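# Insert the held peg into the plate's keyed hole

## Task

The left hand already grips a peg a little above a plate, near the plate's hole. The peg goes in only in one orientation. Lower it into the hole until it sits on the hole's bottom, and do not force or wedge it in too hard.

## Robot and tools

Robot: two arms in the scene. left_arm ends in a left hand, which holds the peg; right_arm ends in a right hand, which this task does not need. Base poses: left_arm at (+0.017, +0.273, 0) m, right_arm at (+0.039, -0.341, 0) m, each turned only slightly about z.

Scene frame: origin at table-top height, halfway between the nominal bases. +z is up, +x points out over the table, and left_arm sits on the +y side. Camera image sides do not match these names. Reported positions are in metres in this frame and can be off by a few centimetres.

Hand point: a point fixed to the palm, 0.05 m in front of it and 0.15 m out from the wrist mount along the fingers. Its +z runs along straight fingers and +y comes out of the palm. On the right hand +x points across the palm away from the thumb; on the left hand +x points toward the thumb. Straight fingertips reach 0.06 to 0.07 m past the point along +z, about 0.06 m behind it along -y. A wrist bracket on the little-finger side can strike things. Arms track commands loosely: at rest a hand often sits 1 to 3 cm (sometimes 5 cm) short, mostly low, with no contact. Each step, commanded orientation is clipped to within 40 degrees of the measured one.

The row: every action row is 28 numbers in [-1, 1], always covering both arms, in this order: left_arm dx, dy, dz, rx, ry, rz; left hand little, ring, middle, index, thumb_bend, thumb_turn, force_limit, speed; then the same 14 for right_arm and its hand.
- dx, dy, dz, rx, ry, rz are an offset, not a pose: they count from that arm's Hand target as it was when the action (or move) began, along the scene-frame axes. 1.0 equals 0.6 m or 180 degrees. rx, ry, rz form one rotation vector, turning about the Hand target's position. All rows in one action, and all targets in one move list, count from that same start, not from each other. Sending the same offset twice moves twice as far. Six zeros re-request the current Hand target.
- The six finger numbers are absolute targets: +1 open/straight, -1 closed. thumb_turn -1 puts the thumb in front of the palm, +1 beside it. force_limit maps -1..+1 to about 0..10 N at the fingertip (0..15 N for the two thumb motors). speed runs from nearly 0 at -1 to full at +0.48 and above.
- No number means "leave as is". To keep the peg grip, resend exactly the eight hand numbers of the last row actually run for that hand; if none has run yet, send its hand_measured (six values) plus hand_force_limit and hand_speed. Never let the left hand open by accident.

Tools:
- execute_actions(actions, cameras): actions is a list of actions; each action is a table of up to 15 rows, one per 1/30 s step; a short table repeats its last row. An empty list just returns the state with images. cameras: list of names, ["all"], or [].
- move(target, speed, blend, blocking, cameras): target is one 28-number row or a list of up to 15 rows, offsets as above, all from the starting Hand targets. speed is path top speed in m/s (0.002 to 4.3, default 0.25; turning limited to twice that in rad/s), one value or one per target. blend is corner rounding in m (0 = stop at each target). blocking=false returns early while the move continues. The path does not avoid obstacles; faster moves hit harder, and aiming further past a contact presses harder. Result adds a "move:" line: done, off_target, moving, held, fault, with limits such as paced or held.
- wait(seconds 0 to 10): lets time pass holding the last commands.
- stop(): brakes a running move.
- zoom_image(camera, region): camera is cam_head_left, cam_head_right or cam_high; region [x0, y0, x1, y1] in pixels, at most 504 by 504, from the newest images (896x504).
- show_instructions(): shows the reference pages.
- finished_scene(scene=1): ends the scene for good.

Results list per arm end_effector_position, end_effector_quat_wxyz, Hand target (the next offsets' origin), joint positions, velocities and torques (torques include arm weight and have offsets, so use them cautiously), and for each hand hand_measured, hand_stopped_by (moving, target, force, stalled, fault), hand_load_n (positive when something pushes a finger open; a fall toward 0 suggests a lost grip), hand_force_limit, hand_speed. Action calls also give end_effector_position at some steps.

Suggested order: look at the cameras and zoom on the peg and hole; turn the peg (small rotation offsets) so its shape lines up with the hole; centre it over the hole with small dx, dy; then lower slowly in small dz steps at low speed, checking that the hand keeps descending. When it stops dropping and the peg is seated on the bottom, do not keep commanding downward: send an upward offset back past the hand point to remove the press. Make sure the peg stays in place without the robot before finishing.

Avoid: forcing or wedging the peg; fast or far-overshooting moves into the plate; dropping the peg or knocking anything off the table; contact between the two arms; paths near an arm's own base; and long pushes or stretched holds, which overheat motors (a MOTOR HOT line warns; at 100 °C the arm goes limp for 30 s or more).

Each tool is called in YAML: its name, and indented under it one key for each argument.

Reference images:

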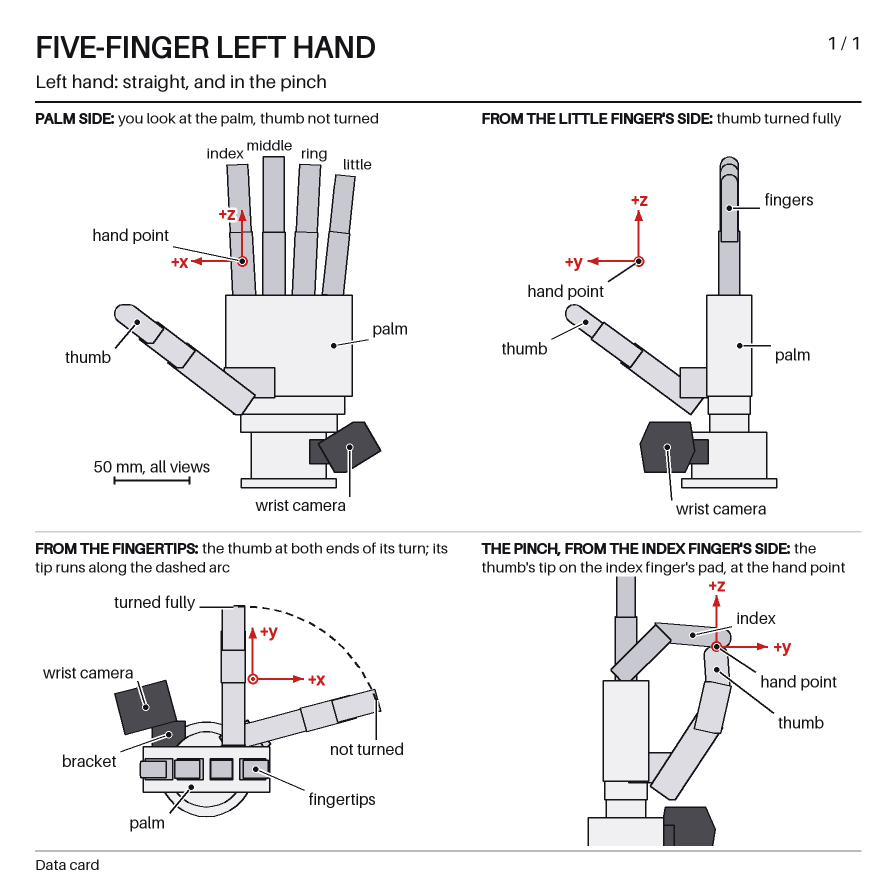

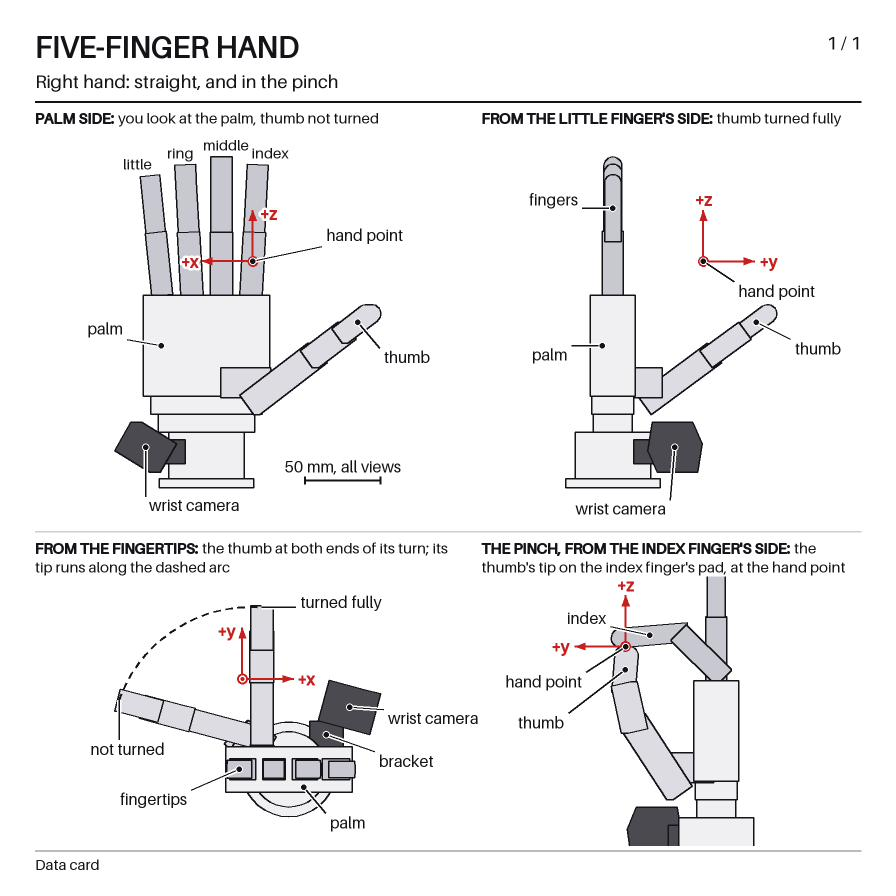

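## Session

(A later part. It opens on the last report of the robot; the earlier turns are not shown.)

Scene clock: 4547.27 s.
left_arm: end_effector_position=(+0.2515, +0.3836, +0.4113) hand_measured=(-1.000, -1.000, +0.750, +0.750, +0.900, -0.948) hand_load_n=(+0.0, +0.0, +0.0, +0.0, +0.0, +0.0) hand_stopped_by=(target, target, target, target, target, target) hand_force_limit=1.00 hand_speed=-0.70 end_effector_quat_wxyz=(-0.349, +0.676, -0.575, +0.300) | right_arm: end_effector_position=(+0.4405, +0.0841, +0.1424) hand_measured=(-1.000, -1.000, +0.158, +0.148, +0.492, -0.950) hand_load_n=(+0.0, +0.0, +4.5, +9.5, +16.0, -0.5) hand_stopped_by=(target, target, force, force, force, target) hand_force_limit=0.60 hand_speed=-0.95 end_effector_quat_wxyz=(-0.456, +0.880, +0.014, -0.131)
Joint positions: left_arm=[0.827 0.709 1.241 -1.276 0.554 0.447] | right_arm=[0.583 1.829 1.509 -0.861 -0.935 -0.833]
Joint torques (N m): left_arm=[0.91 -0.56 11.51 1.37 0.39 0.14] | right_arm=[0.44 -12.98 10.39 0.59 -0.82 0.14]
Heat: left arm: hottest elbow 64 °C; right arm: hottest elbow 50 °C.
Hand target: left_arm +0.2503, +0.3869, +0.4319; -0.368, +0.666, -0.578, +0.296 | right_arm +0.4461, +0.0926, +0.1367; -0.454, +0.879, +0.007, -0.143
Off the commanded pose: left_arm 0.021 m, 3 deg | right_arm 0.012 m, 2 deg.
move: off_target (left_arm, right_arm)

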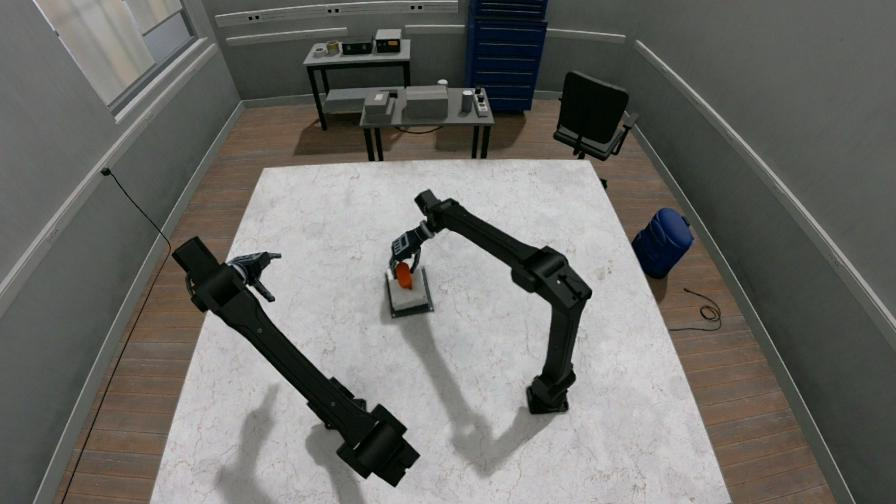

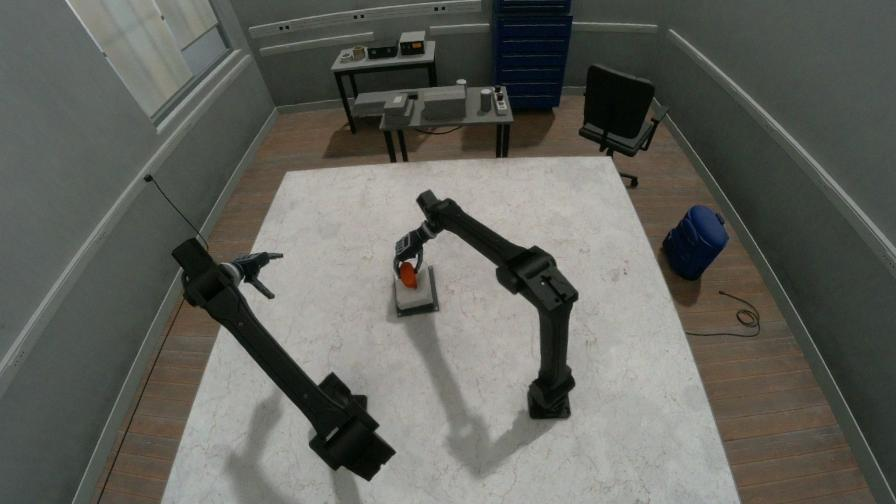

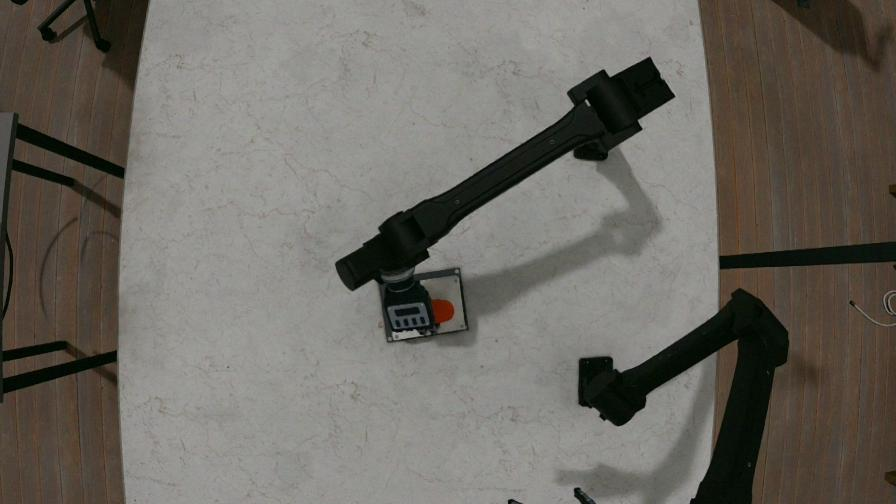

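move:
  target: [0,0,0,0,0,0,-1,-1,0.75,0.75,0.9,-0.948,1.0,-0.7,-0.02,0.0,-0.004,0,0,0,-1,-1,-0.05,-0.05,0.05,-0.95,0.6,-0.95]
  speed: 0.1
  cameras: ["all"]

zoom_image:
  camera: "cam_high"
  region: [425, 285, 465, 330]

zoom_image:
  camera: "cam_head_left"
  region: [390, 260, 425, 294]

zoom_image:
  camera: "cam_head_right"
  region: [394, 260, 429, 294]

Scene clock: 4557.60 s.
left_arm: end_effector_position=(+0.2515, +0.3836, +0.4113) hand_measured=(-1.000, -1.000, +0.750, +0.750, +0.900, -0.948) hand_load_n=(+0.0, +0.0, +0.0, +0.0, +0.0, +0.0) hand_stopped_by=(target, target, target, target, target, target) hand_force_limit=1.00 hand_speed=-0.70 end_effector_quat_wxyz=(-0.349, +0.676, -0.575, +0.300) | right_arm: end_effector_position=(+0.4407, +0.0844, +0.1427) hand_measured=(-1.000, -1.000, +0.158, +0.148, +0.492, -0.950) hand_load_n=(+0.0, +0.0, +4.5, +9.0, +16.5, +0.0) hand_stopped_by=(target, target, force, force, force, target) hand_force_limit=0.60 hand_speed=-0.95 end_effector_quat_wxyz=(-0.456, +0.880, +0.008, -0.132)
Joint positions: left_arm=[0.827 0.709 1.241 -1.276 0.554 0.447] | right_arm=[0.583 1.829 1.509 -0.857 -0.933 -0.82]
Joint torques (N m): left_arm=[0.91 -0.62 11.51 1.39 0.39 0.14] | right_arm=[1.38 -14.68 7.53 1.57 -0.77 0.14]
Heat: left arm: hottest elbow 64 °C; right arm: hottest elbow 49 °C.
Hand target: left_arm +0.2503, +0.3869, +0.4319; -0.368, +0.666, -0.578, +0.296 | right_arm +0.4340, +0.0926, +0.1343; -0.454, +0.879, +0.007, -0.143
Off the commanded pose: left_arm 0.021 m, 3 deg | right_arm 0.013 m, 1 deg.
move: off_target (left_arm, right_arm)

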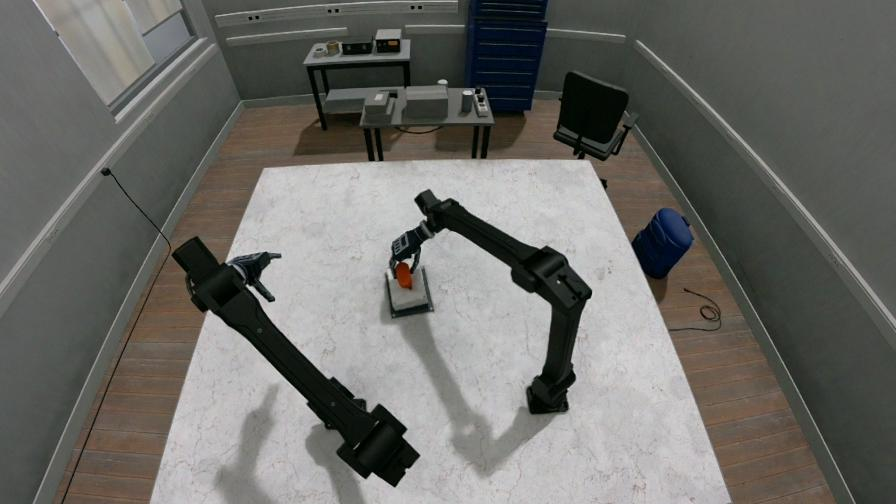

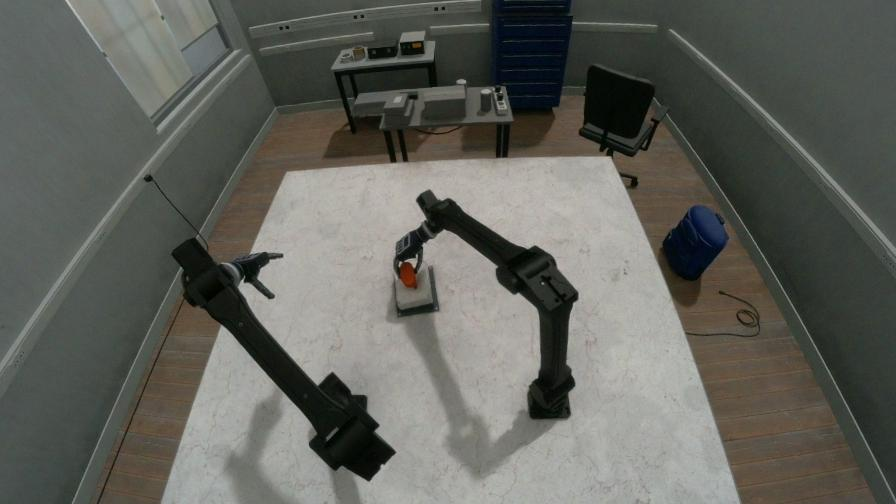

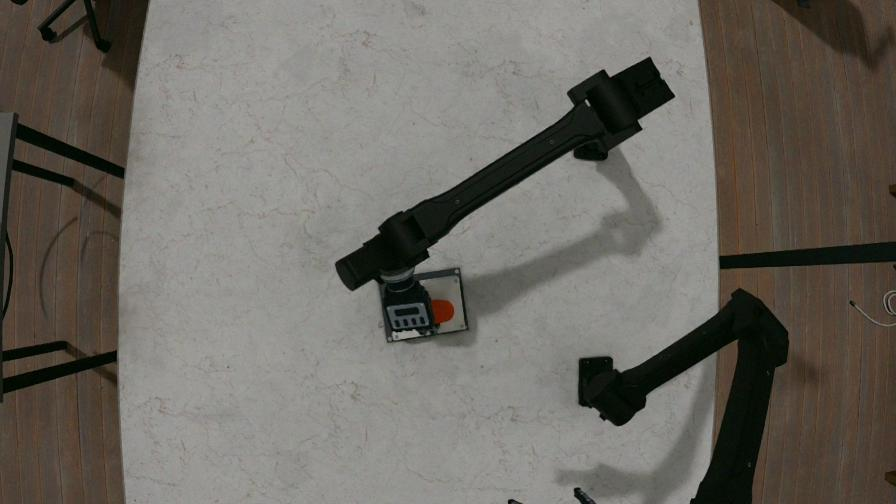

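Scaled by 11.200 from the camera's 896x504 image, which has a finer 1280x720 frame.

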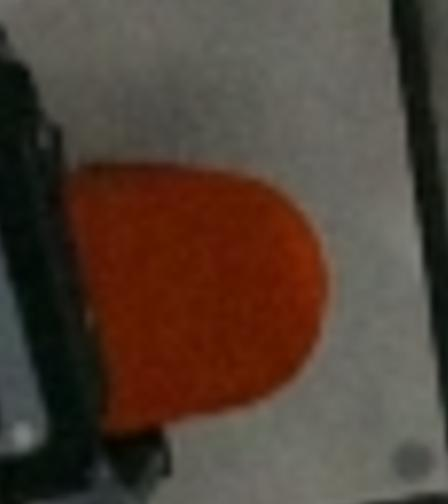

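Scaled by 14.400 from the camera's 896x504 image, which has a finer 1280x720 frame.

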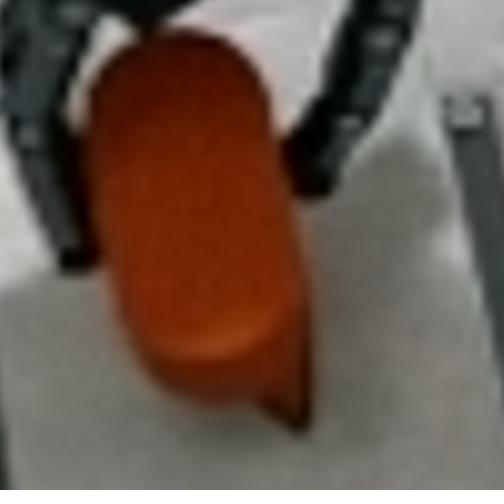

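Scaled by 14.400 from the camera's 896x504 image, which has a finer 1280x720 frame.

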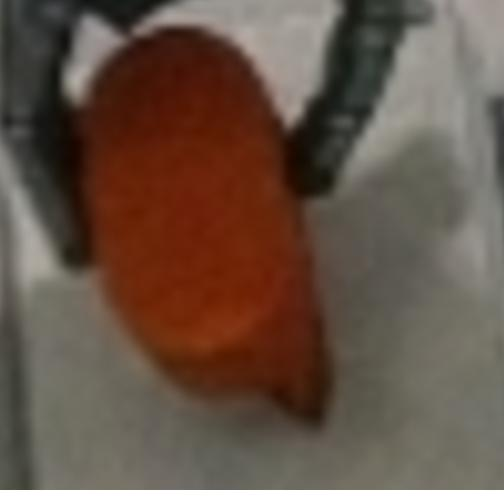

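move:
  target: [0,0,0,0,0,0,-1,-1,0.75,0.75,0.9,-0.948,1.0,-0.7,0.022,0.0,0.0,-0.0045,0.03,0,-1,-1,-0.05,-0.05,0.05,-0.95,0.6,-0.95]
  speed: 0.1
  cameras: ["all"]

zoom_image:
  camera: "cam_high"
  region: [425, 285, 465, 330]

zoom_image:
  camera: "cam_head_left"
  region: [390, 260, 425, 294]

zoom_image:
  camera: "cam_head_right"
  region: [394, 260, 429, 294]

Scene clock: 4564.63 s.
left_arm: end_effector_position=(+0.2515, +0.3836, +0.4113) hand_measured=(-1.000, -1.000, +0.750, +0.750, +0.900, -0.948) hand_load_n=(+0.0, +0.0, +0.0, -0.5, +0.0, +0.0) hand_stopped_by=(target, target, target, target, target, target) hand_force_limit=1.00 hand_speed=-0.70 end_effector_quat_wxyz=(-0.349, +0.676, -0.575, +0.300) | right_arm: end_effector_position=(+0.4378, +0.0833, +0.1409) hand_measured=(-1.000, -1.000, +0.158, +0.148, +0.492, -0.950) hand_load_n=(+0.0, +0.0, +3.5, +10.0, +16.5, +0.0) hand_stopped_by=(target, target, force, force, force, target) hand_force_limit=0.60 hand_speed=-0.95 end_effector_quat_wxyz=(-0.447, +0.875, -0.020, -0.182)
Joint positions: left_arm=[0.827 0.709 1.241 -1.276 0.554 0.447] | right_arm=[0.573 1.882 1.566 -0.957 -0.978 -0.807]
Joint torques (N m): left_arm=[0.91 -0.62 11.51 1.37 0.39 0.14] | right_arm=[0.44 -13.27 10.48 0.62 -0.75 -0.05]
Heat: left arm: hottest elbow 64 °C; right arm: hottest elbow 48 °C.
Hand target: left_arm +0.2503, +0.3869, +0.4319; -0.368, +0.666, -0.578, +0.296 | right_arm +0.4472, +0.0925, +0.1342; -0.448, +0.875, -0.016, -0.184
Off the commanded pose: left_arm 0.021 m, 3 deg | right_arm 0.015 m, 1 deg.
move: off_target (left_arm, right_arm)

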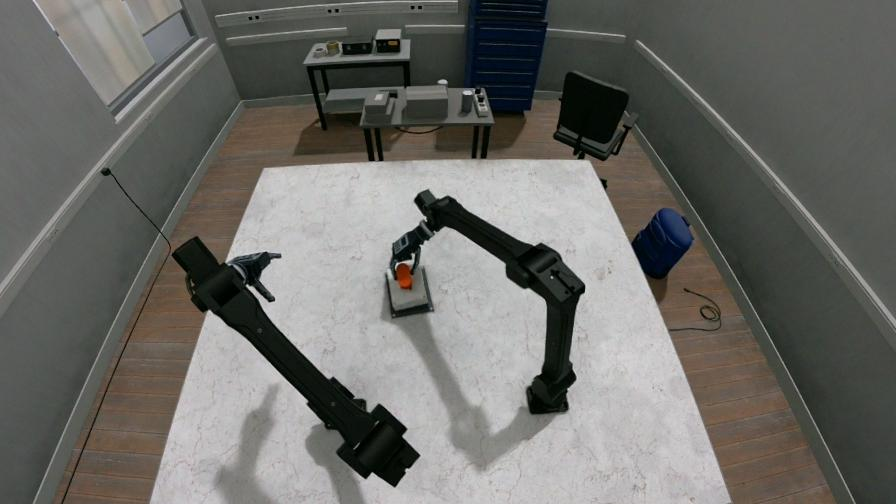

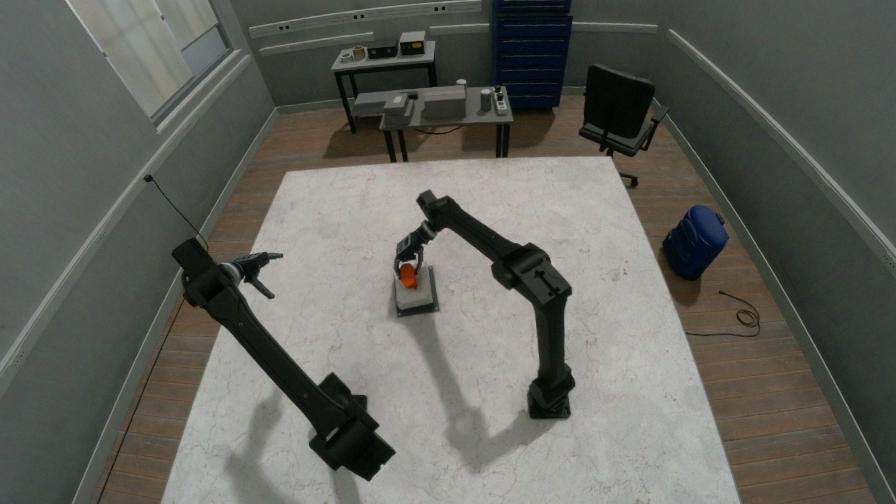

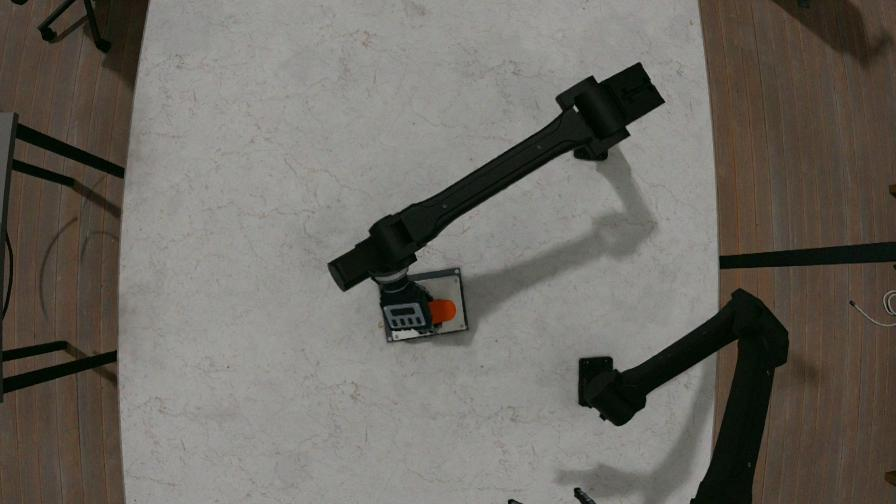

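Scaled by 11.200 from the camera's 896x504 image, which has a finer 1280x720 frame.

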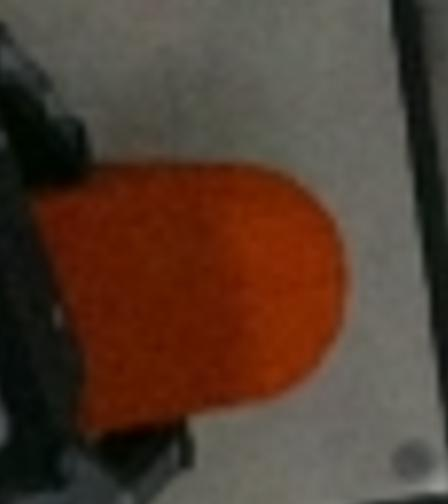

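Scaled by 14.400 from the camera's 896x504 image, which has a finer 1280x720 frame.

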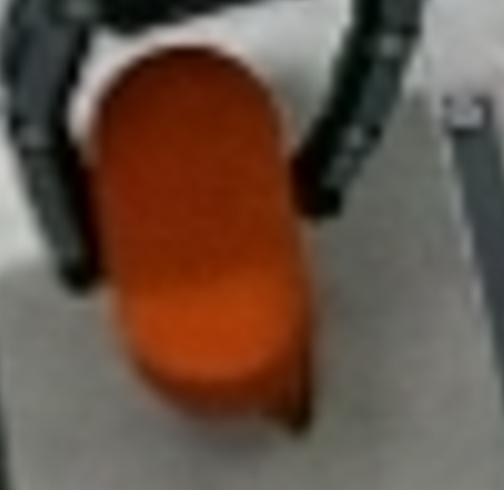

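Scaled by 14.400 from the camera's 896x504 image, which has a finer 1280x720 frame.

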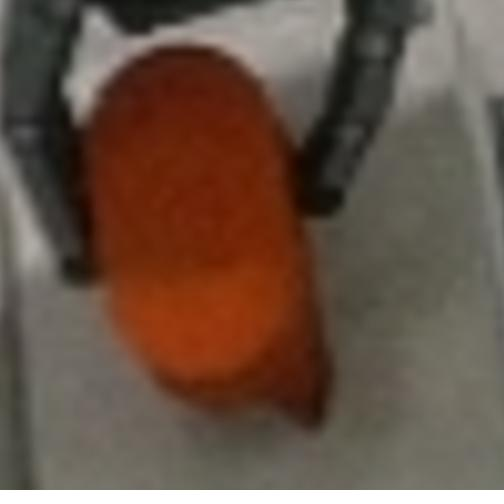

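move:
  target: [0,0,0,0,0,0,-1,-1,0.75,0.75,0.9,-0.948,1.0,-0.7,0.008,0.0,0.025,0,0,0,-1,-1,-0.05,-0.05,0.05,-0.95,0.6,-0.95]
  speed: 0.1
  cameras: ["all"]

zoom_image:
  camera: "cam_high"
  region: [425, 285, 465, 330]

zoom_image:
  camera: "cam_head_left"
  region: [390, 260, 425, 294]

zoom_image:
  camera: "cam_head_right"
  region: [394, 260, 429, 294]

Scene clock: 4577.13 s.
left_arm: end_effector_position=(+0.2515, +0.3836, +0.4113) hand_measured=(-1.000, -1.000, +0.750, +0.750, +0.900, -0.948) hand_load_n=(+0.0, +0.0, +0.0, -0.5, +0.0, +0.0) hand_stopped_by=(target, target, target, target, target, target) hand_force_limit=1.00 hand_speed=-0.70 end_effector_quat_wxyz=(-0.349, +0.676, -0.575, +0.300) | right_arm: end_effector_position=(+0.4393, +0.0840, +0.1422) hand_measured=(-1.000, -1.000, +0.158, +0.148, +0.492, -0.950) hand_load_n=(+0.0, +0.0, +4.5, +10.0, +17.0, -1.5) hand_stopped_by=(target, target, force, force, force, target) hand_force_limit=0.60 hand_speed=-0.95 end_effector_quat_wxyz=(-0.441, +0.877, -0.024, -0.191)
Joint positions: left_arm=[0.827 0.709 1.241 -1.276 0.554 0.447] | right_arm=[0.573 1.899 1.596 -0.998 -0.978 -0.814]
Joint torques (N m): left_arm=[0.91 -0.56 11.52 1.39 0.39 0.14] | right_arm=[0.21 -15.03 11.22 0.4 -0.81 -0.03]
Heat: left arm: hottest elbow 64 °C; right arm: hottest elbow 47 °C.
Hand target: left_arm +0.2503, +0.3869, +0.4319; -0.368, +0.666, -0.578, +0.296 | right_arm +0.4520, +0.0926, +0.1494; -0.448, +0.875, -0.015, -0.184
Off the commanded pose: left_arm 0.021 m, 3 deg | right_arm 0.017 m, 1 deg.
move: off_target (left_arm, right_arm)

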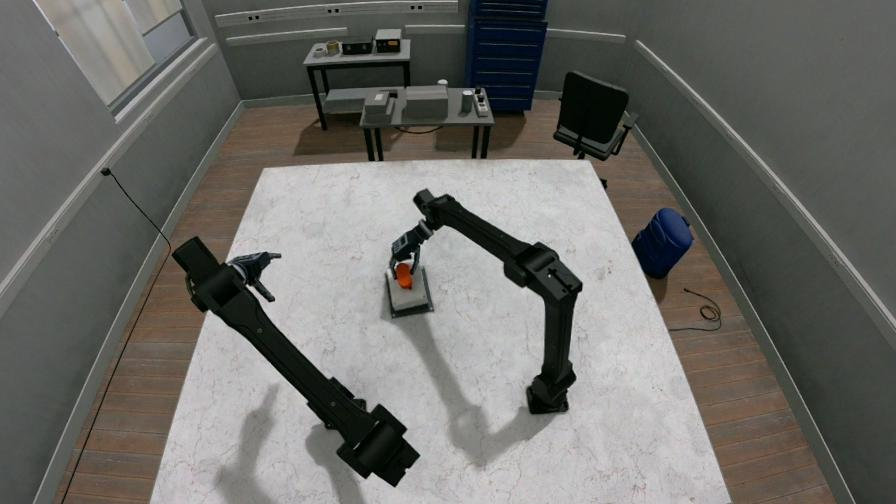

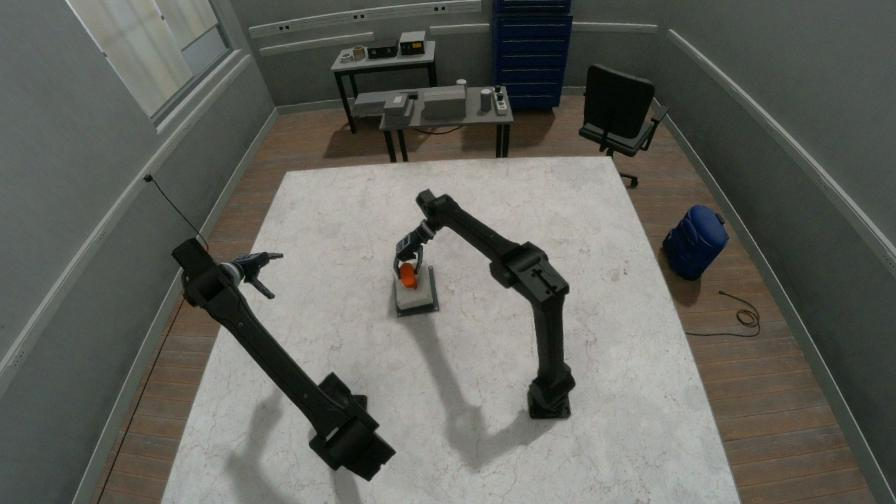

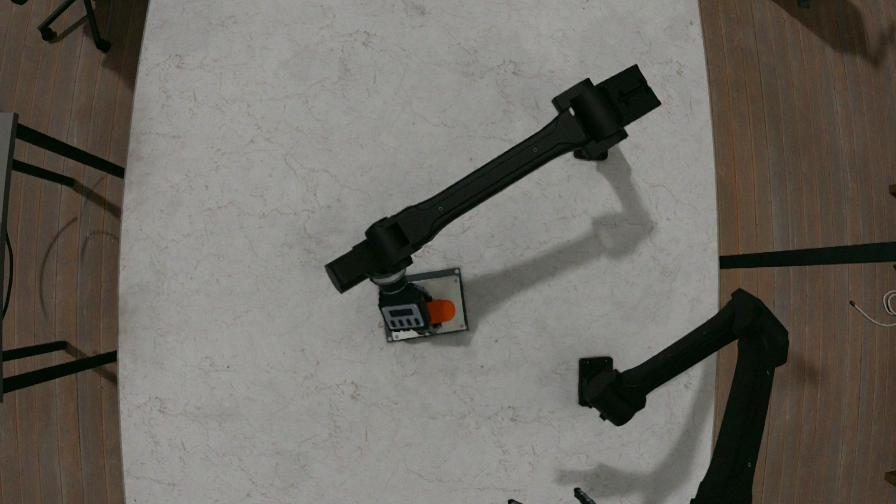

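Scaled by 11.200 from the camera's 896x504 image, which has a finer 1280x720 frame.

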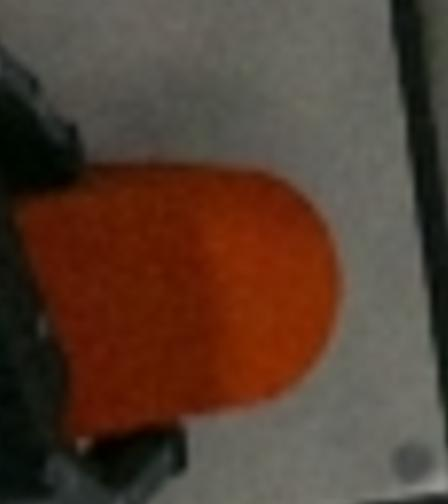

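Scaled by 14.400 from the camera's 896x504 image, which has a finer 1280x720 frame.

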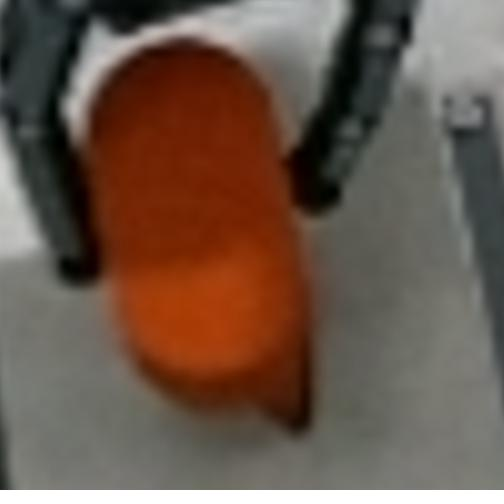

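Scaled by 14.400 from the camera's 896x504 image, which has a finer 1280x720 frame.

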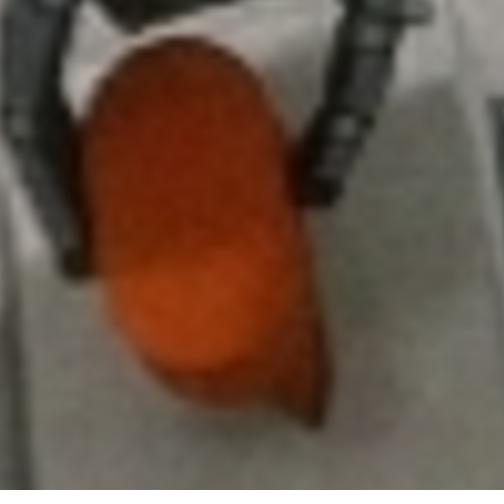

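move:
  target: [0,0,0,0,0,0,-1,-1,0.75,0.75,0.9,-0.948,1.0,-0.7,0.01,0.0,0.022,0,0,0,-1,-1,-0.05,-0.05,0.05,-0.95,0.6,-0.95]
  speed: 0.1
  cameras: ["all"]

zoom_image:
  camera: "cam_high"
  region: [425, 285, 465, 330]

zoom_image:
  camera: "cam_head_left"
  region: [390, 260, 425, 294]

zoom_image:
  camera: "cam_head_right"
  region: [394, 260, 429, 294]

Scene clock: 4592.57 s.
left_arm: end_effector_position=(+0.2515, +0.3836, +0.4113) hand_measured=(-1.000, -1.000, +0.750, +0.750, +0.900, -0.948) hand_load_n=(+0.0, +0.0, +0.0, +0.0, +0.0, +0.0) hand_stopped_by=(target, target, target, target, target, target) hand_force_limit=1.00 hand_speed=-0.70 end_effector_quat_wxyz=(-0.349, +0.676, -0.575, +0.300) | right_arm: end_effector_position=(+0.4400, +0.0839, +0.1431) hand_measured=(-1.000, -1.000, +0.158, +0.148, +0.492, -0.950) hand_load_n=(+0.0, +0.0, +5.5, +9.5, +16.5, -2.0) hand_stopped_by=(target, target, force, force, force, target) hand_force_limit=0.60 hand_speed=-0.95 end_effector_quat_wxyz=(-0.434, +0.878, -0.026, -0.201)
Joint positions: left_arm=[0.827 0.709 1.241 -1.276 0.554 0.447] | right_arm=[0.573 1.917 1.626 -1.045 -0.978 -0.826]
Joint torques (N m): left_arm=[0.91 -0.62 11.51 1.39 0.39 0.14] | right_arm=[-0.26 -16.38 12.04 0.29 -0.87 -0.04]
Heat: left arm: hottest elbow 64 °C; right arm: hottest elbow 50 °C.
Hand target: left_arm +0.2503, +0.3869, +0.4319; -0.368, +0.666, -0.578, +0.296 | right_arm +0.4580, +0.0926, +0.1624; -0.448, +0.875, -0.016, -0.184
Off the commanded pose: left_arm 0.021 m, 3 deg | right_arm 0.028 m, 3 deg.
move: off_target (left_arm, right_arm)

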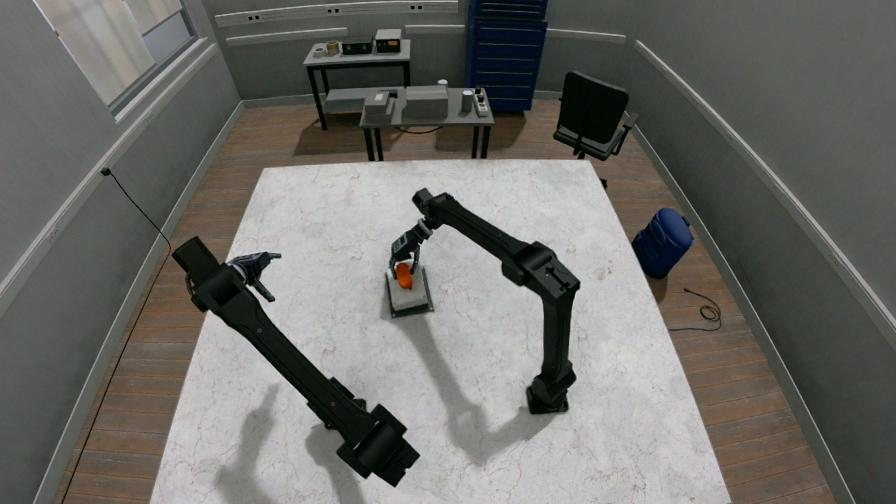

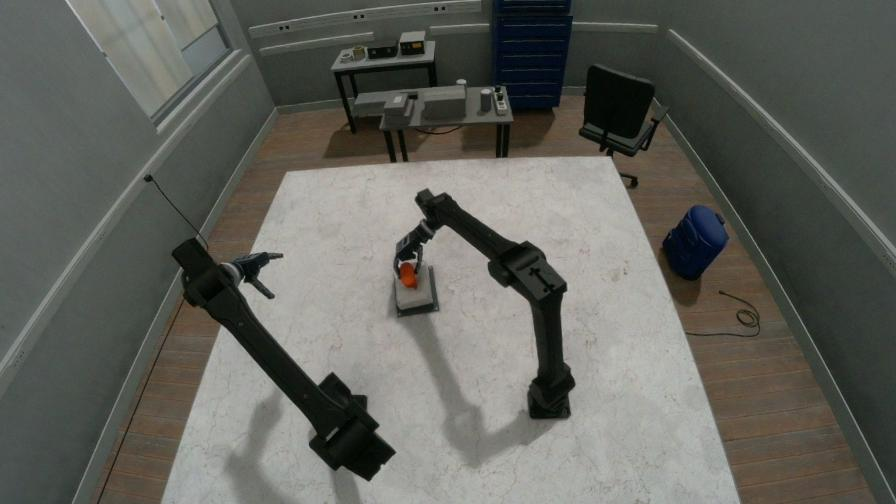

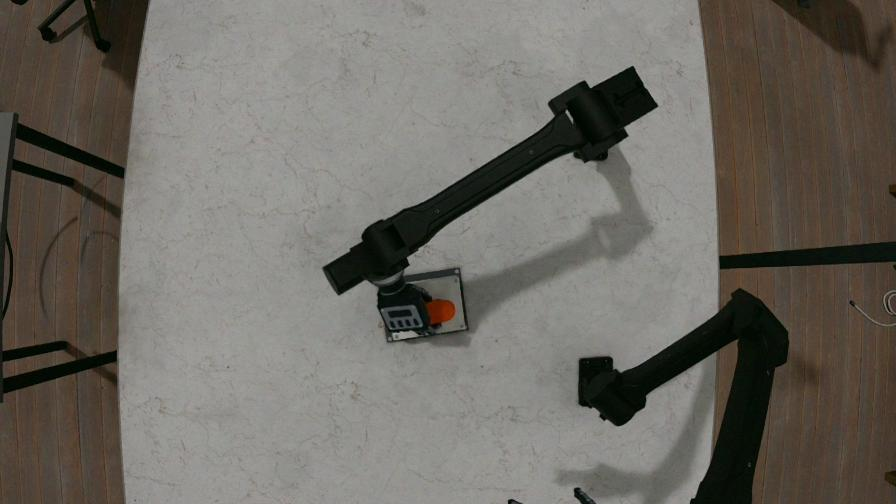

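Scaled by 11.200 from the camera's 896x504 image, which has a finer 1280x720 frame.

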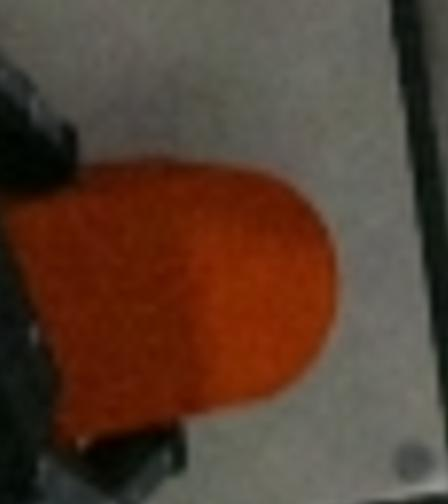

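Scaled by 14.400 from the camera's 896x504 image, which has a finer 1280x720 frame.

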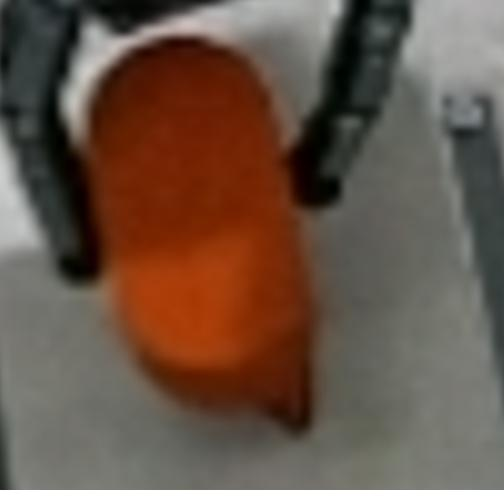

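Scaled by 14.400 from the camera's 896x504 image, which has a finer 1280x720 frame.

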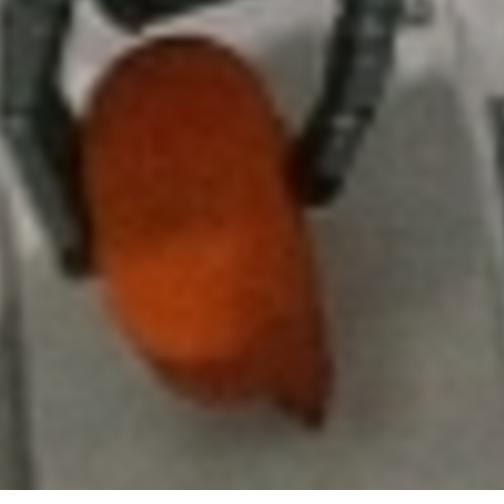

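move:
  target: [0,0,0,0,0,0,-1,-1,0.75,0.75,0.9,-0.948,1.0,-0.7,0.0,0.0,0.02,0,0,0,-1,-1,-0.05,-0.05,0.05,-0.95,0.6,-0.95]
  speed: 0.1
  cameras: ["cam_high"]

zoom_image:
  camera: "cam_high"
  region: [425, 285, 465, 330]

Scene clock: 4600.60 s.
left_arm: end_effector_position=(+0.2515, +0.3836, +0.4113) hand_measured=(-1.000, -1.000, +0.750, +0.750, +0.900, -0.948) hand_load_n=(+0.0, +0.0, +0.0, +0.0, +0.0, +0.0) hand_stopped_by=(target, target, target, target, target, target) hand_force_limit=1.00 hand_speed=-0.70 end_effector_quat_wxyz=(-0.349, +0.676, -0.575, +0.300) | right_arm: end_effector_position=(+0.4406, +0.0842, +0.1510) hand_measured=(-1.000, -1.000, +0.158, +0.148, +0.492, -0.950) hand_load_n=(+0.0, +0.0, +5.0, +10.0, +16.5, -2.5) hand_stopped_by=(target, target, force, force, force, target) hand_force_limit=0.60 hand_speed=-0.95 end_effector_quat_wxyz=(-0.432, +0.878, -0.028, -0.203)
Joint positions: left_arm=[0.827 0.709 1.241 -1.276 0.554 0.447] | right_arm=[0.573 1.917 1.648 -1.074 -0.978 -0.827]
Joint torques (N m): left_arm=[0.91 -0.56 11.52 1.39 0.39 0.14] | right_arm=[-0.32 -16.97 12.12 0.29 -0.87 0]
Heat: left arm: hottest elbow 64 °C; right arm: hottest elbow 50 °C.
Hand target: left_arm +0.2503, +0.3869, +0.4319; -0.368, +0.666, -0.578, +0.296 | right_arm +0.4580, +0.0926, +0.1744; -0.448, +0.875, -0.015, -0.184
Off the commanded pose: left_arm 0.021 m, 3 deg | right_arm 0.030 m, 3 deg.
move: off_target (left_arm, right_arm)
Images, in order (width x height): cam_high 896x504.

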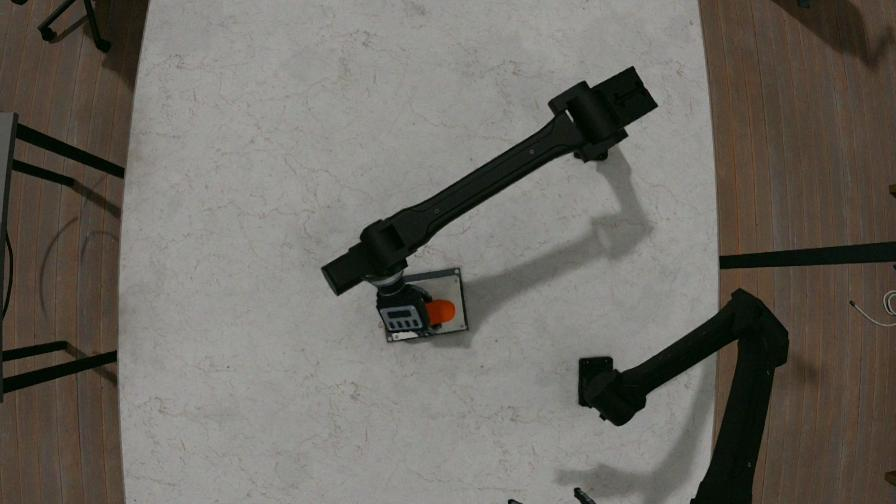

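Scaled by 11.200 from the camera's 896x504 image, which has a finer 1280x720 frame.

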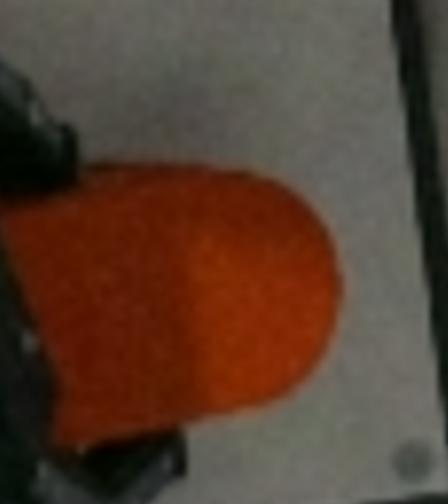

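move:
  target: [0,0,0,0,0,0,-1,-1,0.75,0.75,0.9,-0.948,1.0,-0.7,-0.01,0.0,-0.02,-0.0069,0.044,0,-1,-1,-0.05,-0.05,0.05,-0.95,0.6,-0.95]
  speed: 0.1
  cameras: ["all"]

zoom_image:
  camera: "cam_high"
  region: [425, 285, 465, 330]

zoom_image:
  camera: "cam_head_left"
  region: [390, 260, 425, 294]

zoom_image:
  camera: "cam_head_right"
  region: [394, 260, 429, 294]

Scene clock: 4609.73 s.
left_arm: end_effector_position=(+0.2515, +0.3836, +0.4113) hand_measured=(-1.000, -1.000, +0.750, +0.750, +0.900, -0.948) hand_load_n=(+0.0, +0.0, +0.0, +0.0, +0.0, +0.0) hand_stopped_by=(target, target, target, target, target, target) hand_force_limit=1.00 hand_speed=-0.70 end_effector_quat_wxyz=(-0.349, +0.676, -0.575, +0.300) | right_arm: end_effector_position=(+0.4357, +0.0887, +0.1502) hand_measured=(-1.000, -1.000, +0.158, +0.148, +0.492, -0.950) hand_load_n=(+0.0, +0.0, +5.5, +10.0, +16.5, -2.5) hand_stopped_by=(target, target, force, force, force, target) hand_force_limit=0.60 hand_speed=-0.95 end_effector_quat_wxyz=(-0.427, +0.867, -0.047, -0.252)
Joint positions: left_arm=[0.827 0.709 1.241 -1.276 0.554 0.447] | right_arm=[0.573 1.974 1.705 -1.167 -1.032 -0.828]
Joint torques (N m): left_arm=[0.91 -0.62 11.52 1.39 0.39 0.14] | right_arm=[-0.73 -16.44 11.37 0.01 -0.91 0.1]
Heat: left arm: hottest elbow 64 °C; right arm: hottest elbow 51 °C.
Hand target: left_arm +0.2503, +0.3869, +0.4319; -0.368, +0.666, -0.578, +0.296 | right_arm +0.4522, +0.0925, +0.1625; -0.436, +0.865, -0.048, -0.244
Off the commanded pose: left_arm 0.021 m, 3 deg | right_arm 0.021 m, 1 deg.
move: off_target (left_arm, right_arm)

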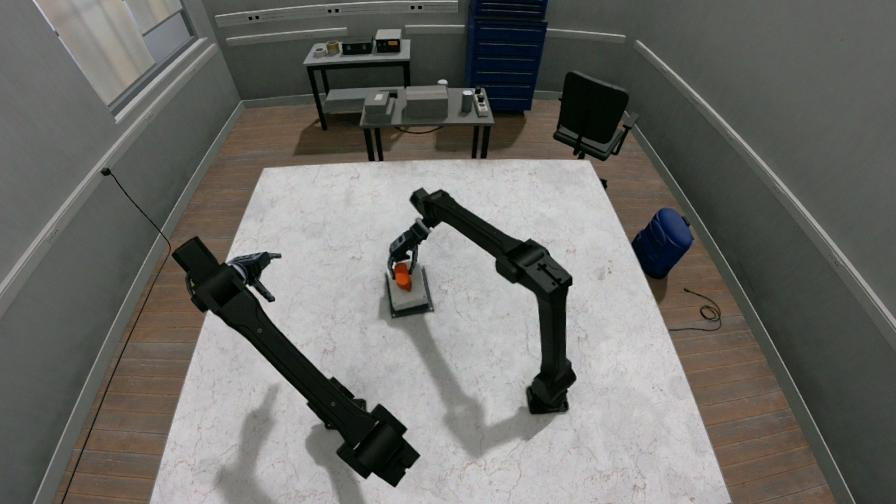

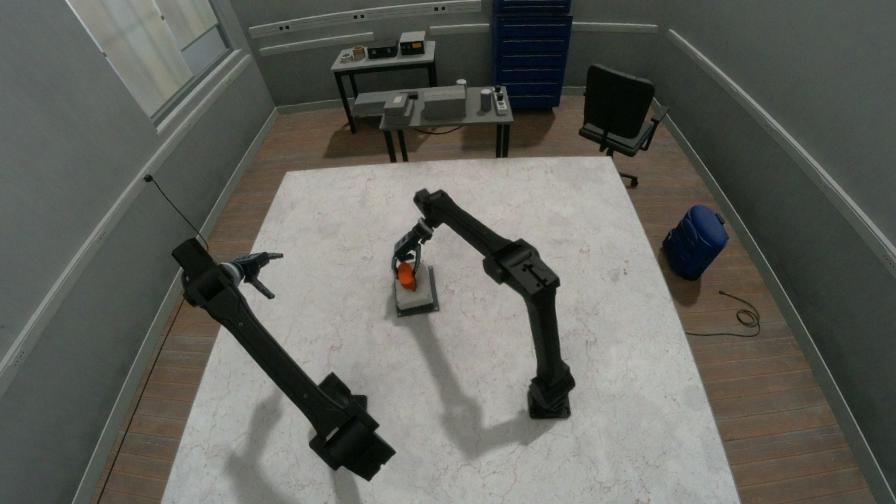

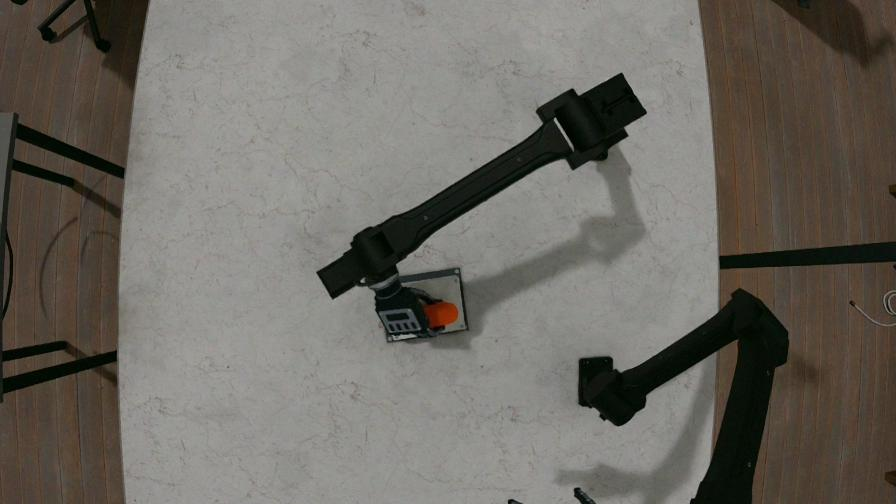

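Scaled by 11.200 from the camera's 896x504 image, which has a finer 1280x720 frame.

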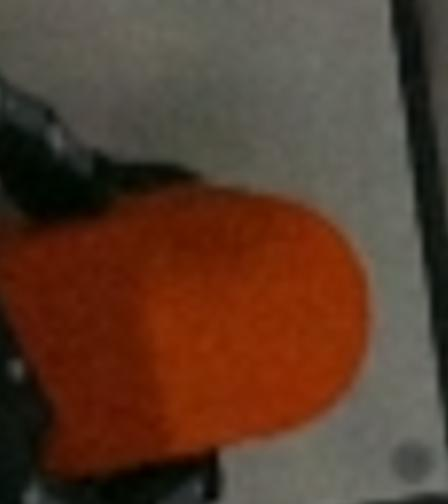

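Scaled by 14.400 from the camera's 896x504 image, which has a finer 1280x720 frame.

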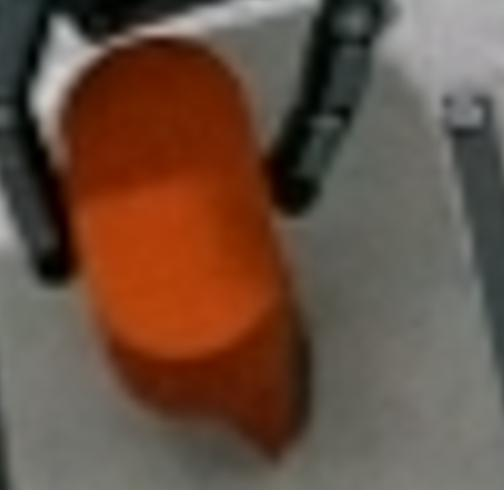

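Scaled by 14.400 from the camera's 896x504 image, which has a finer 1280x720 frame.

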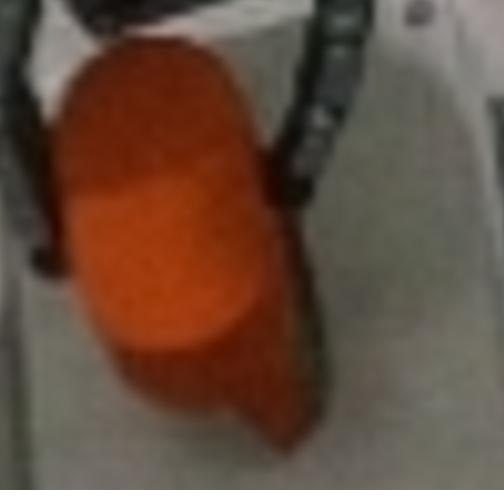

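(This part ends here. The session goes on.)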